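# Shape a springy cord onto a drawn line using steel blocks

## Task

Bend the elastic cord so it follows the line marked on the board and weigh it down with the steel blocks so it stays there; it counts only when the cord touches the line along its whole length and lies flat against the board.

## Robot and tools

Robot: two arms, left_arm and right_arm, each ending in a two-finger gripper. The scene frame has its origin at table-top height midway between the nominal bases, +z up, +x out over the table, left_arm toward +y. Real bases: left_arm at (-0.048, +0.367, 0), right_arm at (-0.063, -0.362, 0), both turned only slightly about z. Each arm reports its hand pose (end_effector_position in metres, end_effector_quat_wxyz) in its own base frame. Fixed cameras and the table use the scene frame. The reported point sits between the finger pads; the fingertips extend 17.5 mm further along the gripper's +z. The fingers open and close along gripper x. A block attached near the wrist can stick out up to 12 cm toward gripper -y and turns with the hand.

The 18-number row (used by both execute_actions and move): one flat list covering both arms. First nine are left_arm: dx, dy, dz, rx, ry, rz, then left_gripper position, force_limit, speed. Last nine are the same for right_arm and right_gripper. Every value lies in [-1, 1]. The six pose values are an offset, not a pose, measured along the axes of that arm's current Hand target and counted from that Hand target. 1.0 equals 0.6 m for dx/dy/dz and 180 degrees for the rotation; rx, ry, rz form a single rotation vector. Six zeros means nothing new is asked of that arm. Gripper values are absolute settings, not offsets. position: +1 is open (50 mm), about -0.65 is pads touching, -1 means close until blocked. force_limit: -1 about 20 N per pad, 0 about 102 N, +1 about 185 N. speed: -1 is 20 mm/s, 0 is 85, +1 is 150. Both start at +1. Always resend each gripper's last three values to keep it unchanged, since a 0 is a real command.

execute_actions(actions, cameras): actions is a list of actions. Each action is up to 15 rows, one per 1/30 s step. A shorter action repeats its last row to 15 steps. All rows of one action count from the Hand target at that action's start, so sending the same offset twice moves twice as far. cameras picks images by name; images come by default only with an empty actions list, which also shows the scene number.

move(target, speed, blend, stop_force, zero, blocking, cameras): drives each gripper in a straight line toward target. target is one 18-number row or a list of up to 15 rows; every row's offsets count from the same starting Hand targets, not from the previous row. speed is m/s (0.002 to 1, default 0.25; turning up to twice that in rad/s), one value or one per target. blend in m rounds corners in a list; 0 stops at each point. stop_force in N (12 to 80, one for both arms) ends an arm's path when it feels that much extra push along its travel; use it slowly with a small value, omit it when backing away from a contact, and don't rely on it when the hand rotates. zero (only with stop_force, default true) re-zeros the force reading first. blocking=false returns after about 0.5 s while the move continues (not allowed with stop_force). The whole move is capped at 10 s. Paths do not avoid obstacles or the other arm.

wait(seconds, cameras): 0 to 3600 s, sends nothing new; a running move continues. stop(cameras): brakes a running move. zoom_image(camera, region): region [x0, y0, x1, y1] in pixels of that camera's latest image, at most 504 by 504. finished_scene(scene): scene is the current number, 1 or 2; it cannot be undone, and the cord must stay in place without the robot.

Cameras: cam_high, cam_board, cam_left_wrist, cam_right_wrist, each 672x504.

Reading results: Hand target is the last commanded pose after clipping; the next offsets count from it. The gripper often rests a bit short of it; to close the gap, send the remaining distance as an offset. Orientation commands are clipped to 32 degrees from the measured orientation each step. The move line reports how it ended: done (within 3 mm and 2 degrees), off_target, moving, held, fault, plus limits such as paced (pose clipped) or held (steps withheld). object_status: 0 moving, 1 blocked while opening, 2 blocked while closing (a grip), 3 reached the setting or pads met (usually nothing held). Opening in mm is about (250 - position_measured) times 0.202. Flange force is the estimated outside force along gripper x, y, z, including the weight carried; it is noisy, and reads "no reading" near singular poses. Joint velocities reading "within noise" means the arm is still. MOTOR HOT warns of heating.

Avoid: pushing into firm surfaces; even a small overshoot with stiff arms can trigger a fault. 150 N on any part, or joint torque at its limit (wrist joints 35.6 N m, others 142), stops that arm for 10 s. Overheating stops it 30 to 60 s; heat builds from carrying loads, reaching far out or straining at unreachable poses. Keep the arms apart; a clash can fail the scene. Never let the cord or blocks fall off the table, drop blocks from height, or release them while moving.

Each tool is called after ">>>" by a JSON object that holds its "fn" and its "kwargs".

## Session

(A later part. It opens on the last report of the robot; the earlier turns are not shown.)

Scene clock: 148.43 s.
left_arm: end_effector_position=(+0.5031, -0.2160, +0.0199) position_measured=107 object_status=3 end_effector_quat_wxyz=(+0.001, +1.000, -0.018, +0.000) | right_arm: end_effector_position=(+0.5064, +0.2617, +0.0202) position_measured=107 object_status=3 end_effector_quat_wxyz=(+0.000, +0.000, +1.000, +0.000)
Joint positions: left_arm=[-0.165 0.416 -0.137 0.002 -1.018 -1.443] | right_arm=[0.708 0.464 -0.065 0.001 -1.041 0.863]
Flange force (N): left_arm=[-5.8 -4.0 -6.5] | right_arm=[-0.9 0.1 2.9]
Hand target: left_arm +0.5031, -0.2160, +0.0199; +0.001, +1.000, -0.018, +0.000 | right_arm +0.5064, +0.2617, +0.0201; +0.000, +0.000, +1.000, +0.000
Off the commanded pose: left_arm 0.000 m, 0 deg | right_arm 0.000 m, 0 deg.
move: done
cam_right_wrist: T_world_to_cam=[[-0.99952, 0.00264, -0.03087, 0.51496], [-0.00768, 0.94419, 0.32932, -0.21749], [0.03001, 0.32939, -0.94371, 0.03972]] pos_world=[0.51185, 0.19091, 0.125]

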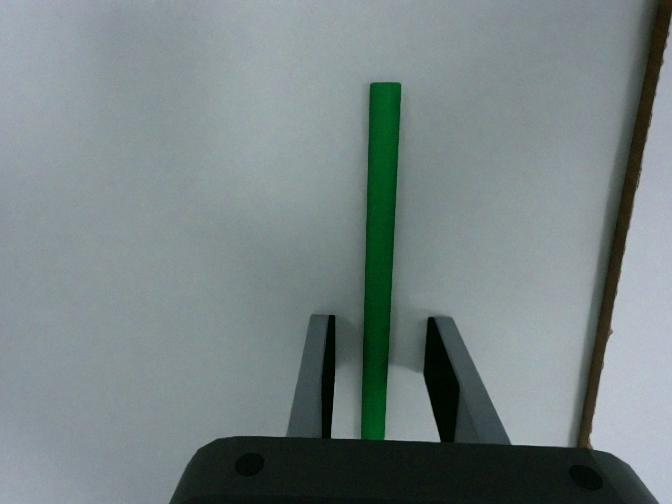

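>>> {"fn": "move", "kwargs": {"target": [0,0,0,0,0,0,-1,-0.3,-0.7,0,0,0,0,0,0,-1,-0.3,-0.7]}}

>>> {"fn": "move", "kwargs": {"target": [0,0,-0.08,0,0,0,-1,-0.3,-0.7,0,0,-0.08,0,0,0,-1,-0.3,-0.7], "speed": 0.1, "cameras": ["cam_left_wrist","cam_right_wrist"]}}

>>> {"fn": "move", "kwargs": {"target": [[-0.148,0.0275,0,0,0,-0.1156,-1,-0.3,-0.7,0.138,-0.0177,0,0,0,0.1,-1,-0.3,-0.7],[-0.2968,0.0634,0,0,0,-0.2311,-1,-0.3,-0.7,0.2772,-0.0272,0,0,0,0.2,-1,-0.3,-0.7]], "speed": 0.05, "blend": 0.01, "cameras": ["all"]}}

Scene clock: 163.20 s.
left_arm: end_effector_position=(+0.5031, -0.2160, +0.0199) position_measured=218 object_status=2 end_effector_quat_wxyz=(+0.001, +1.000, -0.018, +0.000) | right_arm: end_effector_position=(+0.5064, +0.2617, +0.0201) position_measured=219 object_status=2 end_effector_quat_wxyz=(+0.000, +0.000, +1.000, +0.000)
Joint positions: left_arm=[-0.165 0.416 -0.137 0.002 -1.018 -1.443] | right_arm=[0.708 0.464 -0.065 0.001 -1.041 0.863]
Flange force (N): left_arm=[-1.1 -1.3 -0.7] | right_arm=[-1.7 -0.5 2.9]
Hand target: left_arm +0.5031, -0.2160, +0.0199; +0.001, +1.000, -0.018, +0.000 | right_arm +0.5064, +0.2617, +0.0201; +0.000, +0.000, +1.000, +0.000
Off the commanded pose: left_arm 0.000 m, 0 deg | right_arm 0.000 m, 0 deg.
move: done

Scene clock: 163.97 s.
left_arm: end_effector_position=(+0.5030, -0.2160, +0.0679) position_measured=218 object_status=2 end_effector_quat_wxyz=(+0.001, +1.000, -0.018, +0.000) | right_arm: end_effector_position=(+0.5064, +0.2617, +0.0682) position_measured=219 object_status=2 end_effector_quat_wxyz=(+0.000, +0.000, +1.000, +0.000)
Joint positions: left_arm=[-0.165 0.359 -0.09 0.002 -1.122 -1.443] | right_arm=[0.708 0.41 -0.017 0.001 -1.143 0.863]
Flange force (N): left_arm=[-3.4 -3.1 4.6] | right_arm=[-0.6 -1.0 3.4]
Hand target: left_arm +0.5031, -0.2159, +0.0679; +0.001, +1.000, -0.018, +0.000 | right_arm +0.5064, +0.2618, +0.0681; +0.000, +0.000, +1.000, +0.000
Off the commanded pose: left_arm 0.000 m, 0 deg | right_arm 0.000 m, 0 deg.
move: done
cam_left_wrist: T_world_to_cam=[[0.99898, -0.0414, -0.01781, -0.49933], [-0.03383, -0.94991, 0.3107, -0.17044], [-0.02978, -0.30978, -0.95034, 0.13717]] pos_world=[0.49714, -0.14009, 0.17442]
cam_right_wrist: T_world_to_cam=[[-0.99952, 0.00267, -0.03096, 0.51645], [-0.00768, 0.94419, 0.32932, -0.2333], [0.03011, 0.32939, -0.94371, 0.08497]] pos_world=[0.51185, 0.19091, 0.173]

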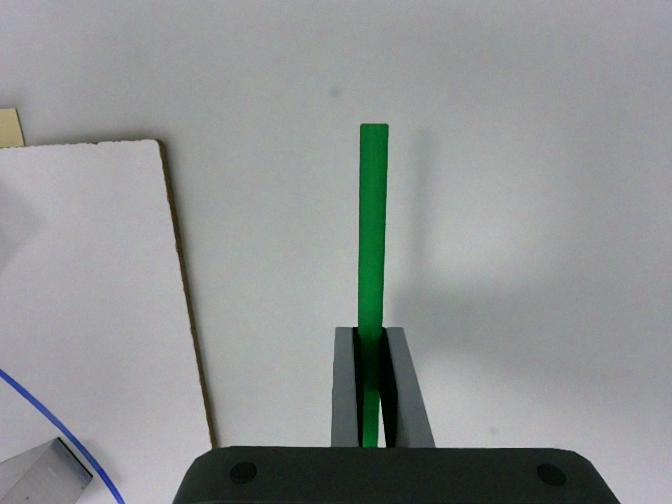

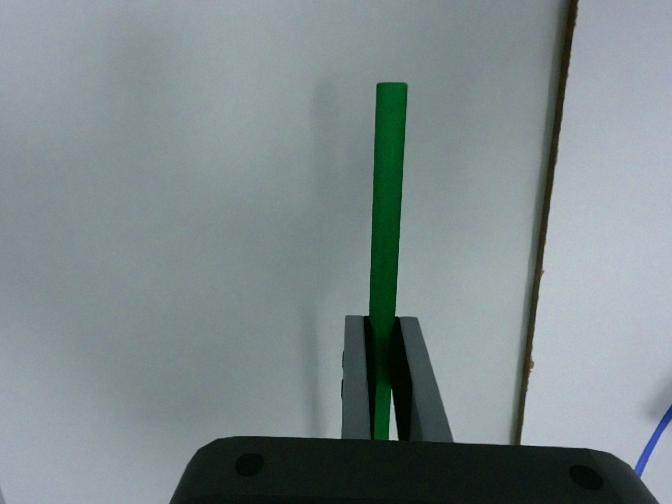

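Scene clock: 171.50 s.
left_arm: end_effector_position=(+0.3237, -0.2475, +0.0680) position_measured=218 object_status=2 end_effector_quat_wxyz=(+0.001, +0.941, +0.338, +0.000) | right_arm: end_effector_position=(+0.3401, +0.2454, +0.0680) position_measured=219 object_status=2 end_effector_quat_wxyz=(+0.000, +0.309, +0.951, +0.000)
Joint positions: left_arm=[-0.327 0.029 -0.488 0.002 -1.053 -0.555] | right_arm=[0.941 0.059 -0.456 0.001 -1.055 0.001]
Flange force (N): left_arm=[0.6 -3.3 5.3] | right_arm=[-1.6 1.7 3.6]
Hand target: left_arm +0.3237, -0.2475, +0.0680; +0.001, +0.941, +0.338, +0.000 | right_arm +0.3401, +0.2454, +0.0680; +0.000, +0.309, +0.951, +0.000
Off the commanded pose: left_arm 0.000 m, 0 deg | right_arm 0.000 m, 0 deg.
move: done
cam_left_wrist: T_world_to_cam=[[0.77441, 0.63241, -0.01886, -0.08199], [0.60582, -0.73259, 0.31033, -0.35968], [0.18244, -0.25175, -0.95044, 0.06781]] pos_world=[0.26903, -0.19457, 0.17452]
cam_right_wrist: T_world_to_cam=[[-0.80707, 0.58964, -0.03099, 0.14071], [0.54863, 0.76828, 0.32976, -0.3652], [0.21825, 0.24914, -0.94356, 0.05088]] pos_world=[0.30282, 0.18493, 0.1728]

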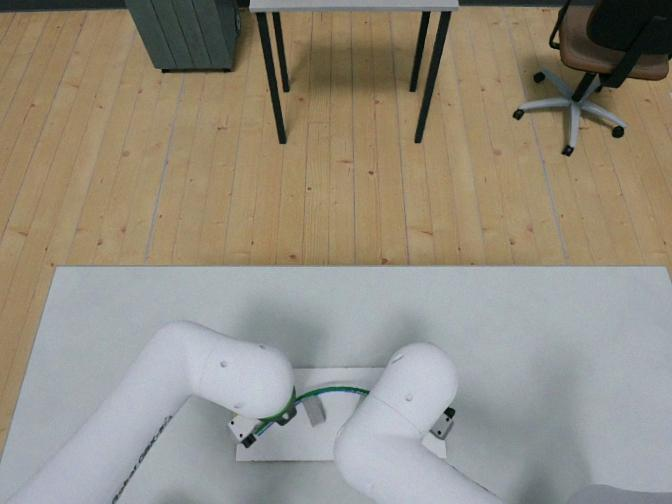

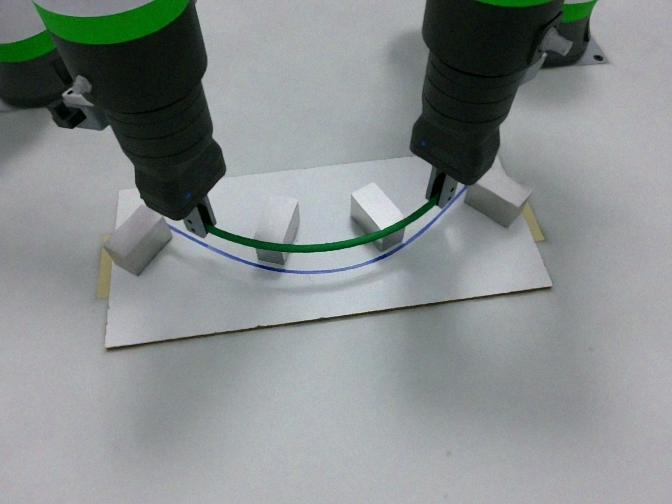

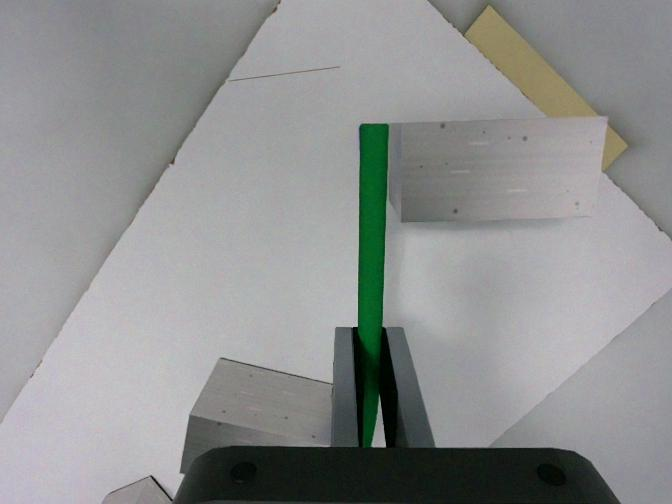

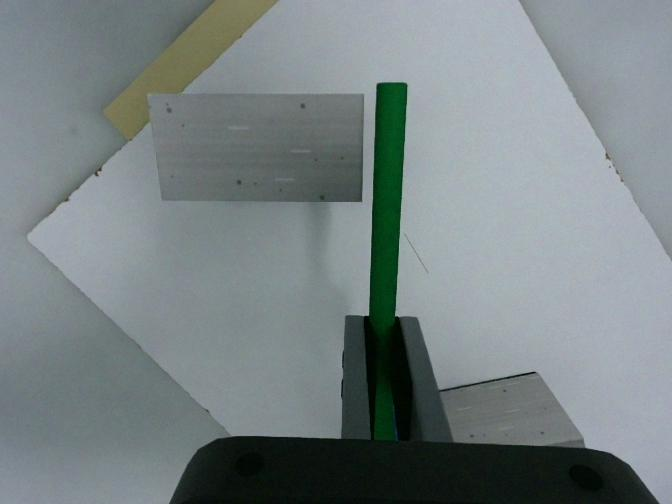

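>>> {"fn": "move", "kwargs": {"target": [0.0025,0.0025,0,0,0,-0.0167,-1,-0.3,-0.7,-0.0033,0.0025,0,0,0,0.008,-1,-0.3,-0.7], "speed": 0.05}}

>>> {"fn": "move", "kwargs": {"target": [0,0,0.02,0,0,0,-1,-0.3,-0.7,0,0,0.02,0,0,0,-1,-0.3,-0.7], "speed": 0.03, "cameras": ["cam_board","cam_left_wrist","cam_right_wrist"]}}

>>> {"fn": "zoom_image", "kwargs": {"camera": "cam_board", "region": [150, 150, 500, 310]}}

Scene clock: 191.43 s.
left_arm: end_effector_position=(+0.3258, -0.2477, +0.0680) position_measured=218 object_status=2 end_effector_quat_wxyz=(+0.001, +0.932, +0.363, +0.000) | right_arm: end_effector_position=(+0.3426, +0.2455, +0.0680) position_measured=219 object_status=2 end_effector_quat_wxyz=(+0.000, +0.321, +0.947, +0.000)
Joint positions: left_arm=[-0.326 0.034 -0.483 0.002 -1.054 -0.504] | right_arm=[0.936 0.065 -0.45 0.001 -1.056 -0.019]
Flange force (N): left_arm=[0.3 -2.4 5.2] | right_arm=[-0.8 1.6 3.4]
Hand target: left_arm +0.3258, -0.2477, +0.0680; +0.001, +0.932, +0.363, +0.000 | right_arm +0.3426, +0.2455, +0.0680; +0.000, +0.321, +0.947, +0.000
Off the commanded pose: left_arm 0.000 m, 0 deg | right_arm 0.000 m, 0 deg.
move: done

Scene clock: 192.10 s.
left_arm: end_effector_position=(+0.3259, -0.2477, +0.0560) position_measured=218 object_status=2 end_effector_quat_wxyz=(+0.001, +0.932, +0.363, +0.000) | right_arm: end_effector_position=(+0.3426, +0.2455, +0.0560) position_measured=219 object_status=2 end_effector_quat_wxyz=(+0.000, +0.321, +0.947, +0.000)
Joint positions: left_arm=[-0.326 0.051 -0.498 0.002 -1.022 -0.504] | right_arm=[0.936 0.081 -0.465 0.001 -1.025 -0.019]
Flange force (N): left_arm=[0.1 -2.8 4.8] | right_arm=[-1.3 1.7 3.6]
Hand target: left_arm +0.3258, -0.2477, +0.0560; +0.001, +0.932, +0.363, +0.000 | right_arm +0.3426, +0.2455, +0.0560; +0.000, +0.321, +0.947, +0.000
Off the commanded pose: left_arm 0.000 m, 0 deg | right_arm 0.000 m, 0 deg.
move: done
cam_left_wrist: T_world_to_cam=[[0.74021, 0.67211, -0.01884, -0.06273], [0.64337, -0.69986, 0.31029, -0.36155], [0.19537, -0.2418, -0.95046, 0.0542]] pos_world=[0.26846, -0.19777, 0.16252]
cam_right_wrist: T_world_to_cam=[[-0.79198, 0.60976, -0.03098, 0.13221], [0.56778, 0.75422, 0.32982, -0.36569], [0.22448, 0.24362, -0.94353, 0.03825]] pos_world=[0.30375, 0.18587, 0.1608]

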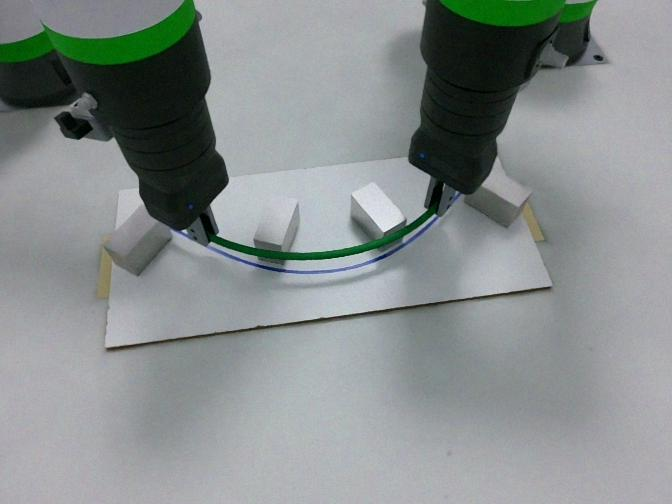

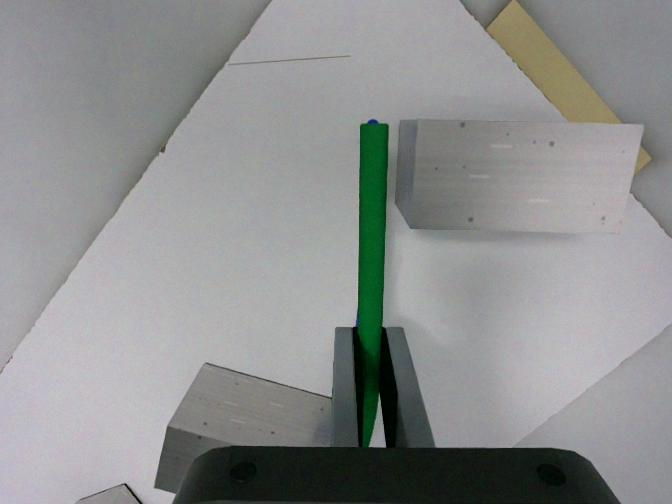

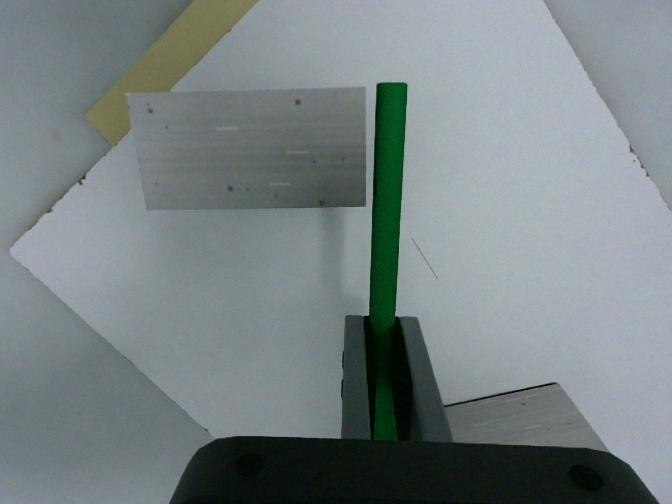

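Scaled by 1.440.

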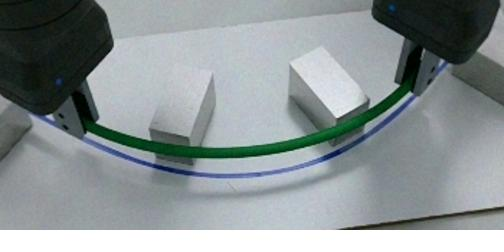

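>>> {"fn": "move", "kwargs": {"target": [0.0015,0.0012,0,0,0,0,-1,-0.3,-0.7,-0.0015,0.0012,0,0,0,0,-1,-0.3,-0.7], "speed": 0.05}}

>>> {"fn": "move", "kwargs": {"target": [0,0,0.0475,0,0,0,-1,-0.3,-0.7,0,0,0.0475,0,0,0,-1,-0.3,-0.7], "speed": 0.02, "stop_force": 14, "cameras": ["cam_board","cam_left_wrist","cam_right_wrist"]}}

>>> {"fn": "zoom_image", "kwargs": {"camera": "cam_board", "region": [150, 150, 500, 310]}}

Scene clock: 199.20 s.
left_arm: end_effector_position=(+0.3270, -0.2476, +0.0560) position_measured=218 object_status=2 end_effector_quat_wxyz=(+0.001, +0.932, +0.363, +0.000) | right_arm: end_effector_position=(+0.3437, +0.2455, +0.0560) position_measured=219 object_status=2 end_effector_quat_wxyz=(+0.000, +0.321, +0.947, +0.000)
Joint positions: left_arm=[-0.325 0.053 -0.495 0.002 -1.022 -0.505] | right_arm=[0.934 0.083 -0.462 0.001 -1.025 -0.017]
Flange force (N): left_arm=[0.6 -2.6 5.3] | right_arm=[-1.2 1.4 3.6]
Hand target: left_arm +0.3270, -0.2476, +0.0560; +0.001, +0.932, +0.363, +0.000 | right_arm +0.3437, +0.2455, +0.0560; +0.000, +0.321, +0.947, +0.000
Off the commanded pose: left_arm 0.000 m, 0 deg | right_arm 0.000 m, 0 deg.
move: done

Scene clock: 201.23 s.
left_arm: end_effector_position=(+0.3270, -0.2477, +0.0275) position_measured=218 object_status=2 end_effector_quat_wxyz=(+0.001, +0.932, +0.363, +0.000) | right_arm: end_effector_position=(+0.3437, +0.2455, +0.0275) position_measured=219 object_status=2 end_effector_quat_wxyz=(+0.000, +0.321, +0.947, +0.000)
Joint positions: left_arm=[-0.325 0.097 -0.527 0.002 -0.946 -0.505] | right_arm=[0.934 0.126 -0.493 0.001 -0.951 -0.017]
Flange force (N): left_arm=[-0.2 -2.5 5.0] | right_arm=[-1.2 1.3 3.5]
Hand target: left_arm +0.3270, -0.2477, +0.0275; +0.001, +0.932, +0.363, +0.000 | right_arm +0.3438, +0.2455, +0.0275; +0.000, +0.321, +0.947, +0.000
Off the commanded pose: left_arm 0.000 m, 0 deg | right_arm 0.000 m, 0 deg.
move: done
cam_left_wrist: T_world_to_cam=[[0.74021, 0.67211, -0.01884, -0.06415], [0.64337, -0.69986, 0.31029, -0.35335], [0.19537, -0.2418, -0.95046, 0.02692]] pos_world=[0.26956, -0.19767, 0.13402]
cam_right_wrist: T_world_to_cam=[[-0.792, 0.60974, -0.03091, 0.13228], [0.56779, 0.75423, 0.32977, -0.35697], [0.22439, 0.24363, -0.94356, 0.01112]] pos_world=[0.30495, 0.18587, 0.1323]

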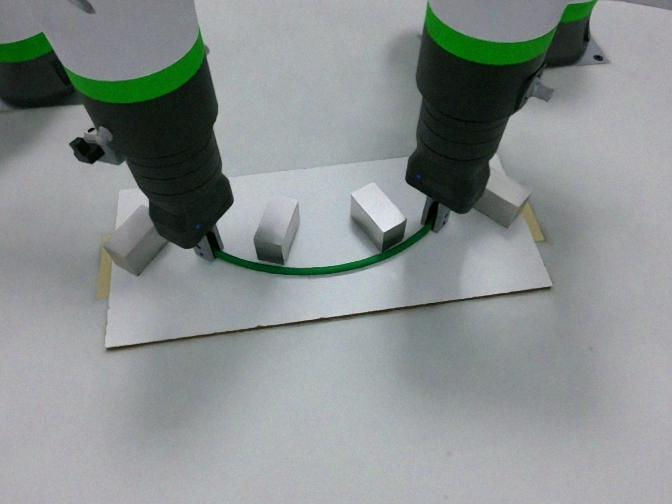

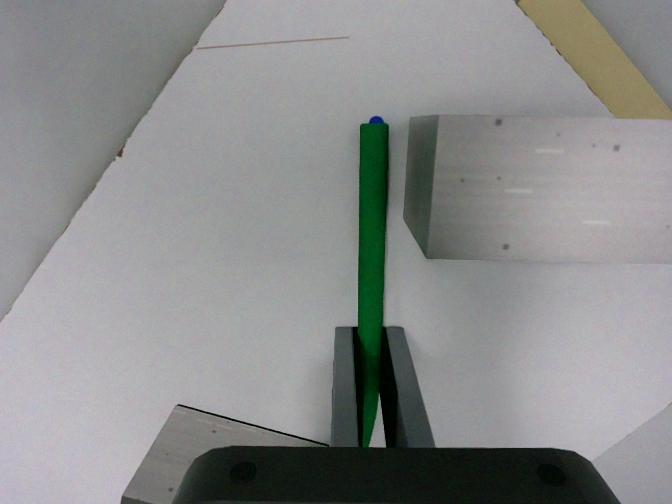

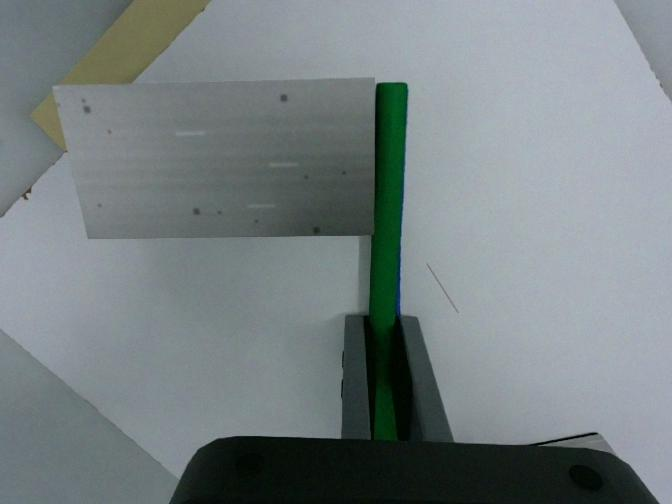

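Scaled by 1.440.

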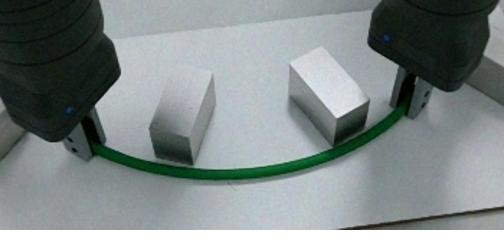

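>>> {"fn": "move", "kwargs": {"target": [0,0,0,0,0,0,-0.15,-0.3,-1,0,0,0,0,0,0,-0.15,-0.3,-1]}}

>>> {"fn": "move", "kwargs": {"target": [0,0,0,0,0,0,0.1,-0.3,-1,0,0,0,0,0,0,0.1,-0.3,-1]}}

>>> {"fn": "move", "kwargs": {"target": [[0,0,-0.05,0,0,0,0.1,-0.3,-1,0,0,-0.05,0,0,0,0.1,-0.3,-1],[0,0,-0.17,0,0,0,0.1,-0.3,-1,0,0,-0.17,0,0,0,0.1,-0.3,-1],[0.0703,-0.1036,-0.17,0,0,-0.493,0.1,-0.3,-1,-0.0709,-0.104,-0.17,0,0,0.4917,0.1,-0.3,-1]], "speed": [0.06,0.25,0.25], "blend": 0.01, "cameras": ["all"]}}

>>> {"fn": "zoom_image", "kwargs": {"camera": "cam_board", "region": [130, 150, 520, 310]}}

Scene clock: 209.00 s.
left_arm: end_effector_position=(+0.3270, -0.2477, +0.0275) position_measured=175 object_status=3 end_effector_quat_wxyz=(+0.001, +0.932, +0.363, +0.000) | right_arm: end_effector_position=(+0.3438, +0.2455, +0.0275) position_measured=175 object_status=0 end_effector_quat_wxyz=(+0.000, +0.321, +0.947, +0.000)
Joint positions: left_arm=[-0.325 0.097 -0.527 0.002 -0.946 -0.505] | right_arm=[0.934 0.126 -0.493 0.001 -0.951 -0.017]
Flange force (N): left_arm=[0.5 -3.9 4.8] | right_arm=[-0.9 1.1 3.4]
Hand target: left_arm +0.3270, -0.2477, +0.0275; +0.001, +0.932, +0.363, +0.000 | right_arm +0.3438, +0.2455, +0.0275; +0.000, +0.321, +0.947, +0.000
Off the commanded pose: left_arm 0.000 m, 0 deg | right_arm 0.000 m, 0 deg.
move: done

Scene clock: 209.60 s.
left_arm: end_effector_position=(+0.3270, -0.2477, +0.0275) position_measured=138 object_status=0 end_effector_quat_wxyz=(+0.001, +0.932, +0.363, +0.000) | right_arm: end_effector_position=(+0.3438, +0.2455, +0.0275) position_measured=138 object_status=0 end_effector_quat_wxyz=(+0.000, +0.321, +0.947, +0.000)
Joint positions: left_arm=[-0.325 0.097 -0.527 0.002 -0.946 -0.505] | right_arm=[0.934 0.126 -0.493 0.001 -0.951 -0.017]
Flange force (N): left_arm=[0.8 -2.9 5.2] | right_arm=[-1.0 1.2 3.3]
Hand target: left_arm +0.3270, -0.2477, +0.0275; +0.001, +0.932, +0.363, +0.000 | right_arm +0.3438, +0.2455, +0.0275; +0.000, +0.321, +0.947, +0.000
Off the commanded pose: left_arm 0.000 m, 0 deg | right_arm 0.000 m, 0 deg.
move: done

Scene clock: 213.83 s.
left_arm: end_effector_position=(+0.3160, -0.1732, +0.1294) position_measured=138 object_status=3 end_effector_quat_wxyz=(+0.000, +0.412, +0.911, -0.001) | right_arm: end_effector_position=(+0.3395, +0.1700, +0.1296) position_measured=138 object_status=3 end_effector_quat_wxyz=(+0.000, +0.891, +0.454, +0.000)
Joint positions: left_arm=[-0.131 -0.169 -0.514 0.002 -1.225 0.851] | right_arm=[0.815 -0.115 -0.467 0.001 -1.218 -1.442]
Flange force (N): left_arm=[1.4 -0.3 6.0] | right_arm=[1.2 1.6 3.3]
Hand target: left_arm +0.3161, -0.1732, +0.1294; +0.000, +0.413, +0.911, -0.001 | right_arm +0.3395, +0.1701, +0.1296; +0.000, +0.891, +0.454, +0.000
Off the commanded pose: left_arm 0.000 m, 0 deg | right_arm 0.000 m, 0 deg.
move: done
cam_left_wrist: T_world_to_cam=[[-0.65576, 0.75473, -0.0189, 0.35132], [0.71424, 0.6283, 0.30837, -0.11796], [0.24461, 0.18872, -0.95108, 0.20303]] pos_world=[0.26497, -0.22935, 0.23612]
cam_right_wrist: T_world_to_cam=[[0.58908, 0.80752, -0.03009, -0.32459], [0.76829, -0.54814, 0.33058, -0.17803], [0.25045, -0.21786, -0.9433, 0.19625]] pos_world=[0.27883, 0.20728, 0.23421]

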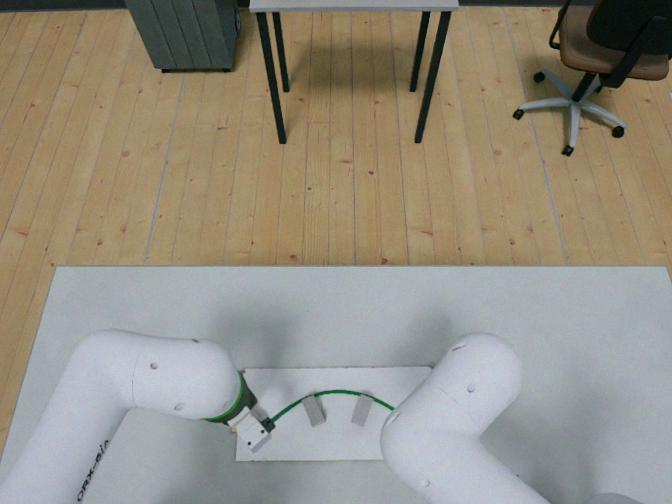

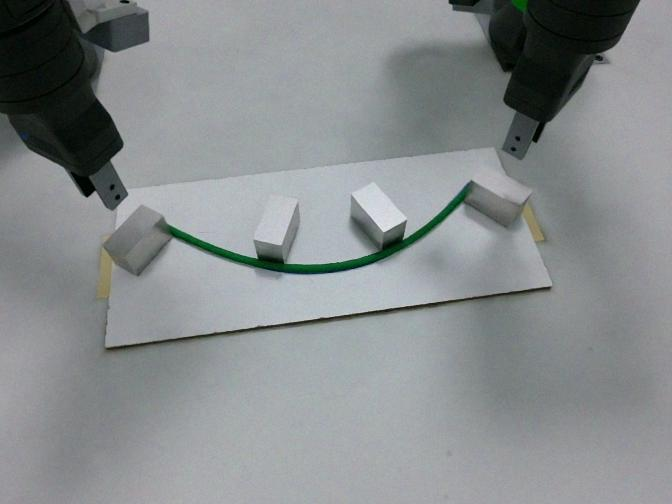

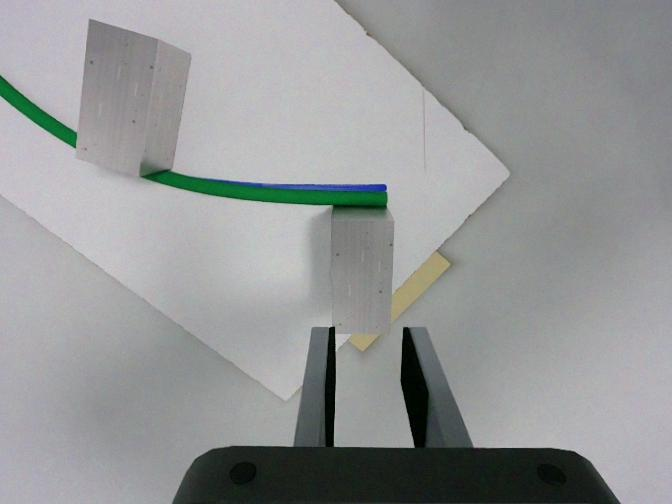

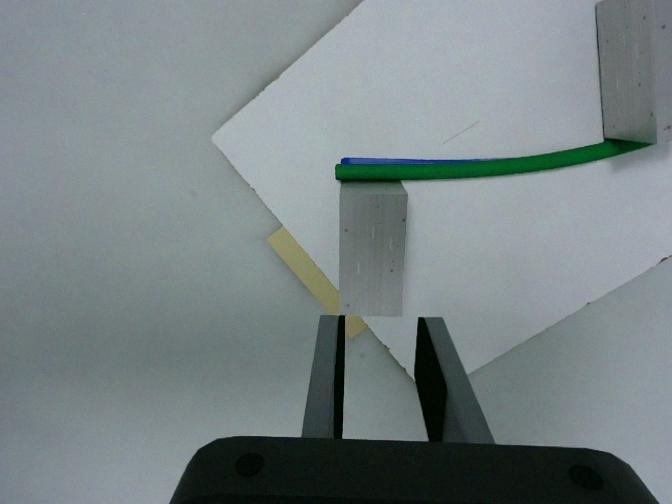

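Scaled by 1.292.

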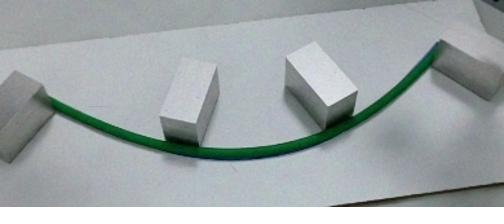

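>>> {"fn": "move", "kwargs": {"target": [0,0,0.153,0,0,0,1,-0.3,-0.5,0,0,0.153,0,0,0,1,-0.3,-0.5]}}

>>> {"fn": "move", "kwargs": {"target": [0,0,0,0,0,0,-1,-0.9,-0.8,0,0,0,0,0,0,-1,-0.9,-0.8]}}

>>> {"fn": "move", "kwargs": {"target": [0,-0.0142,0,0,0,0,-1,-0.9,-0.8,0,-0.0092,0,0,0,0,-1,-0.9,-0.8], "speed": 0.02, "cameras": ["cam_board","cam_left_wrist","cam_right_wrist"]}}

>>> {"fn": "zoom_image", "kwargs": {"camera": "cam_board", "region": [130, 150, 520, 310]}}

Scene clock: 221.63 s.
left_arm: end_effector_position=(+0.3161, -0.1733, +0.0376) position_measured=3 object_status=3 end_effector_quat_wxyz=(+0.000, +0.413, +0.911, -0.001) | right_arm: end_effector_position=(+0.3396, +0.1701, +0.0378) position_measured=3 object_status=3 end_effector_quat_wxyz=(+0.000, +0.891, +0.454, +0.000)
Joint positions: left_arm=[-0.131 -0.047 -0.646 0.002 -0.971 0.851] | right_arm=[0.814 0.004 -0.596 0.001 -0.97 -1.442]
Flange force (N): left_arm=[4.3 1.1 4.3] | right_arm=[0.9 1.7 3.4]
Hand target: left_arm +0.3161, -0.1733, +0.0376; +0.000, +0.413, +0.911, -0.001 | right_arm +0.3396, +0.1701, +0.0378; +0.000, +0.891, +0.454, +0.000
Off the commanded pose: left_arm 0.000 m, 0 deg | right_arm 0.000 m, 0 deg.
move: done

Scene clock: 222.47 s.
left_arm: end_effector_position=(+0.3161, -0.1733, +0.0376) position_measured=102 object_status=2 end_effector_quat_wxyz=(+0.000, +0.413, +0.911, -0.001) | right_arm: end_effector_position=(+0.3396, +0.1701, +0.0377) position_measured=103 object_status=2 end_effector_quat_wxyz=(+0.000, +0.891, +0.454, +0.000)
Joint positions: left_arm=[-0.131 -0.047 -0.646 0.002 -0.971 0.851] | right_arm=[0.814 0.004 -0.596 0.001 -0.97 -1.442]
Flange force (N): left_arm=[2.0 0.8 5.9] | right_arm=[-1.5 -0.1 2.9]
Hand target: left_arm +0.3161, -0.1733, +0.0376; +0.000, +0.413, +0.911, -0.001 | right_arm +0.3396, +0.1701, +0.0378; +0.000, +0.891, +0.454, +0.000
Off the commanded pose: left_arm 0.000 m, 0 deg | right_arm 0.000 m, 0 deg.
move: done

Scene clock: 223.13 s.
left_arm: end_effector_position=(+0.3096, -0.1790, +0.0376) position_measured=102 object_status=2 end_effector_quat_wxyz=(+0.000, +0.413, +0.911, -0.001) | right_arm: end_effector_position=(+0.3351, +0.1733, +0.0377) position_measured=103 object_status=2 end_effector_quat_wxyz=(+0.000, +0.891, +0.454, +0.000)
Joint positions: left_arm=[-0.151 -0.054 -0.654 0.002 -0.971 0.87] | right_arm=[0.83 -0.002 -0.602 0.001 -0.97 -1.458]
Flange force (N): left_arm=[1.5 2.3 8.0] | right_arm=[1.9 4.0 6.7]
Hand target: left_arm +0.3096, -0.1789, +0.0376; +0.000, +0.413, +0.911, -0.001 | right_arm +0.3351, +0.1733, +0.0377; +0.000, +0.891, +0.454, +0.000
Off the commanded pose: left_arm 0.000 m, 0 deg | right_arm 0.000 m, 0 deg.
move: done
cam_left_wrist: T_world_to_cam=[[-0.65571, 0.75477, -0.01889, 0.34969], [0.71432, 0.62828, 0.30824, -0.08151], [0.24452, 0.18863, -0.95112, 0.11837]] pos_world=[0.25857, -0.23505, 0.14432]
cam_right_wrist: T_world_to_cam=[[0.58891, 0.80764, -0.02993, -0.32735], [0.76838, -0.54803, 0.33054, -0.14259], [0.25056, -0.21766, -0.94332, 0.11139]] pos_world=[0.27443, 0.21048, 0.14241]

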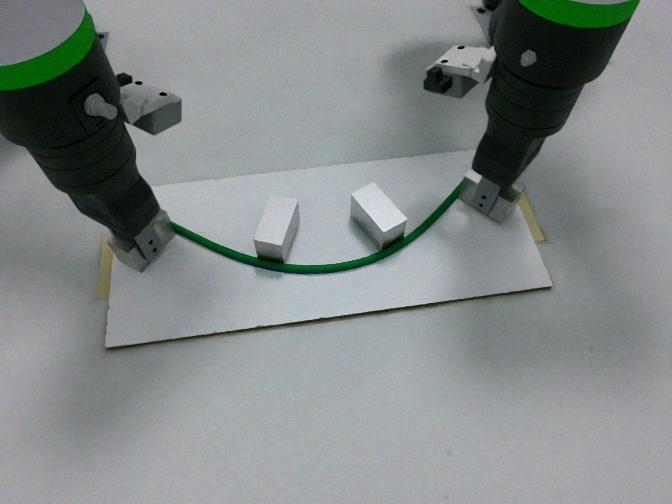

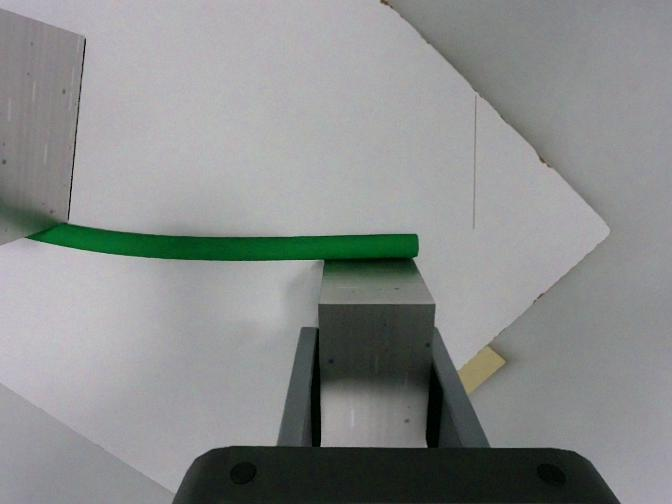

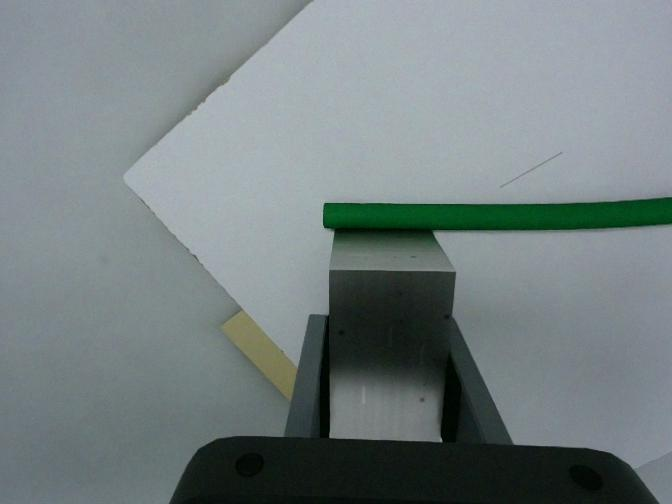

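Scaled by 1.292.

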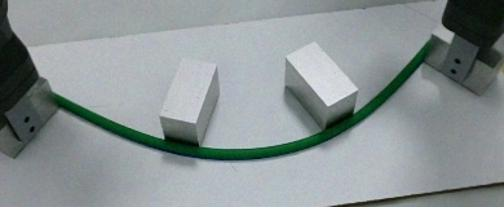

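>>> {"fn": "move", "kwargs": {"target": [0,0,0,0,0,0,0.5,-0.9,-1,0,0,0,0,0,0,0.5,-0.9,-1]}}

>>> {"fn": "move", "kwargs": {"target": [0,0,-0.16,0,0,0,1,-0.9,-1,0,0,-0.16,0,0,0,1,-0.9,-1], "speed": 0.15, "cameras": ["cam_board","cam_left_wrist","cam_right_wrist"]}}

>>> {"fn": "zoom_image", "kwargs": {"camera": "cam_board", "region": [160, 200, 320, 300]}}

>>> {"fn": "zoom_image", "kwargs": {"camera": "cam_board", "region": [310, 160, 480, 290]}}

>>> {"fn": "zoom_image", "kwargs": {"camera": "cam_left_wrist", "region": [0, 60, 420, 260]}}

>>> {"fn": "zoom_image", "kwargs": {"camera": "cam_right_wrist", "region": [300, 60, 672, 260]}}

Scene clock: 230.57 s.
left_arm: end_effector_position=(+0.3097, -0.1789, +0.0376) position_measured=78 object_status=3 end_effector_quat_wxyz=(+0.000, +0.413, +0.911, -0.001) | right_arm: end_effector_position=(+0.3351, +0.1733, +0.0378) position_measured=78 object_status=3 end_effector_quat_wxyz=(+0.000, +0.891, +0.454, +0.000)
Joint positions: left_arm=[-0.151 -0.054 -0.654 0.002 -0.971 0.87] | right_arm=[0.83 -0.002 -0.602 0.001 -0.97 -1.458]
Flange force (N): left_arm=[3.0 0.0 5.4] | right_arm=[1.7 1.8 3.5]
Hand target: left_arm +0.3096, -0.1789, +0.0376; +0.000, +0.413, +0.911, -0.001 | right_arm +0.3351, +0.1733, +0.0377; +0.000, +0.891, +0.454, +0.000
Off the commanded pose: left_arm 0.000 m, 0 deg | right_arm 0.000 m, 0 deg.
move: done

Scene clock: 231.57 s.
left_arm: end_effector_position=(+0.3096, -0.1788, +0.1336) position_measured=3 object_status=3 end_effector_quat_wxyz=(+0.000, +0.412, +0.911, -0.001) | right_arm: end_effector_position=(+0.3351, +0.1734, +0.1338) position_measured=3 object_status=3 end_effector_quat_wxyz=(+0.000, +0.891, +0.454, +0.000)
Joint positions: left_arm=[-0.15 -0.181 -0.513 0.002 -1.238 0.87] | right_arm=[0.83 -0.126 -0.466 0.001 -1.23 -1.458]
Flange force (N): left_arm=[2.8 0.8 5.5] | right_arm=[1.1 1.5 3.3]
Hand target: left_arm +0.3097, -0.1788, +0.1336; +0.000, +0.413, +0.911, -0.001 | right_arm +0.3351, +0.1734, +0.1337; +0.000, +0.891, +0.454, +0.000
Off the commanded pose: left_arm 0.000 m, 0 deg | right_arm 0.000 m, 0 deg.
move: done
cam_left_wrist: T_world_to_cam=[[-0.65583, 0.75467, -0.01886, 0.35142], [0.71421, 0.62837, 0.3083, -0.11113], [0.24452, 0.18873, -0.9511, 0.20968]] pos_world=[0.25857, -0.23495, 0.24032]
cam_right_wrist: T_world_to_cam=[[0.58893, 0.80762, -0.03001, -0.32448], [0.76836, -0.54802, 0.33059, -0.1742], [0.25055, -0.21776, -0.9433, 0.20201]] pos_world=[0.27433, 0.21058, 0.23841]

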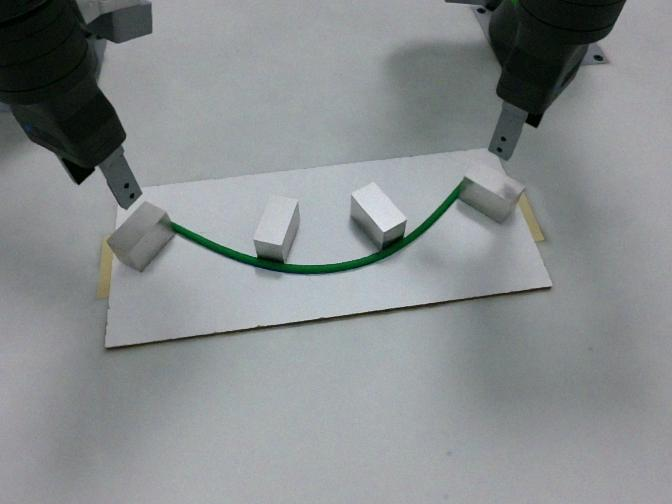

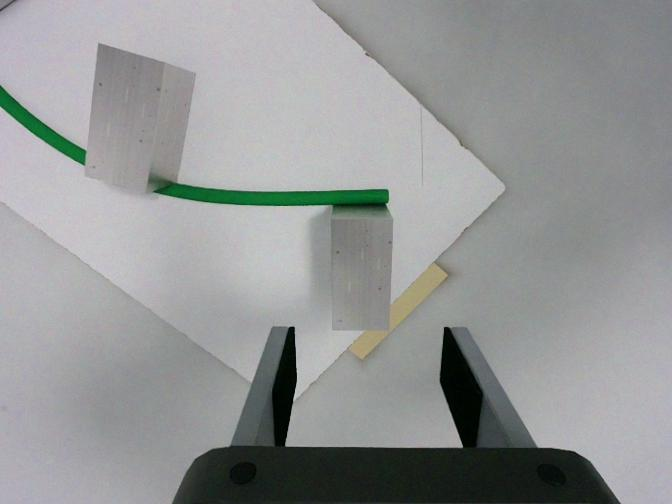

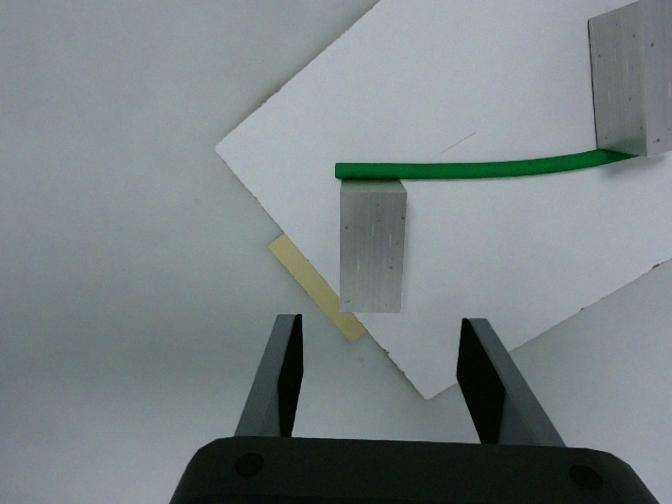

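Scaled by 3.150.

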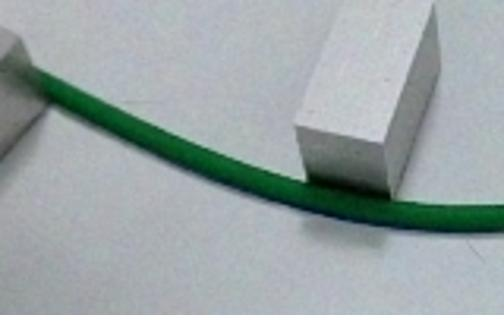

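Scaled by 2.965.

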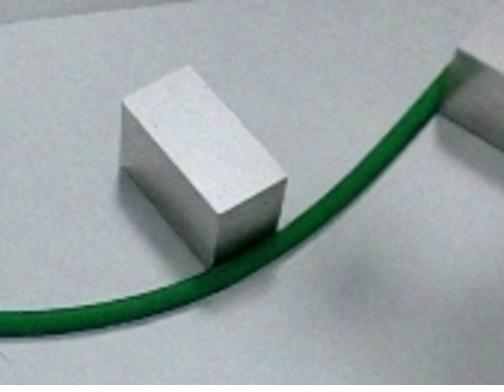

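Scaled by 1.200.

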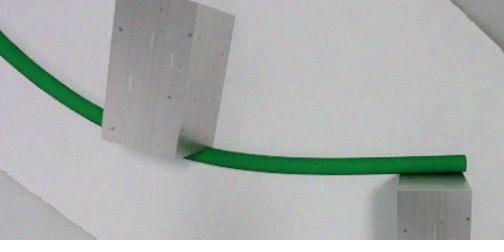

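Scaled by 1.355.

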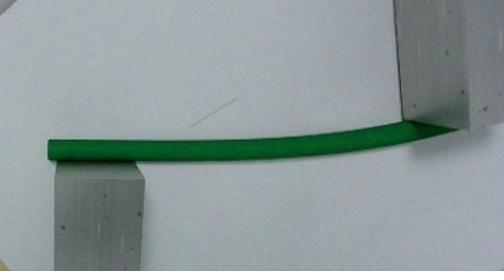

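>>> {"fn": "finished_scene", "kwargs": {"scene": 2}}

The scene is finished: the task was done.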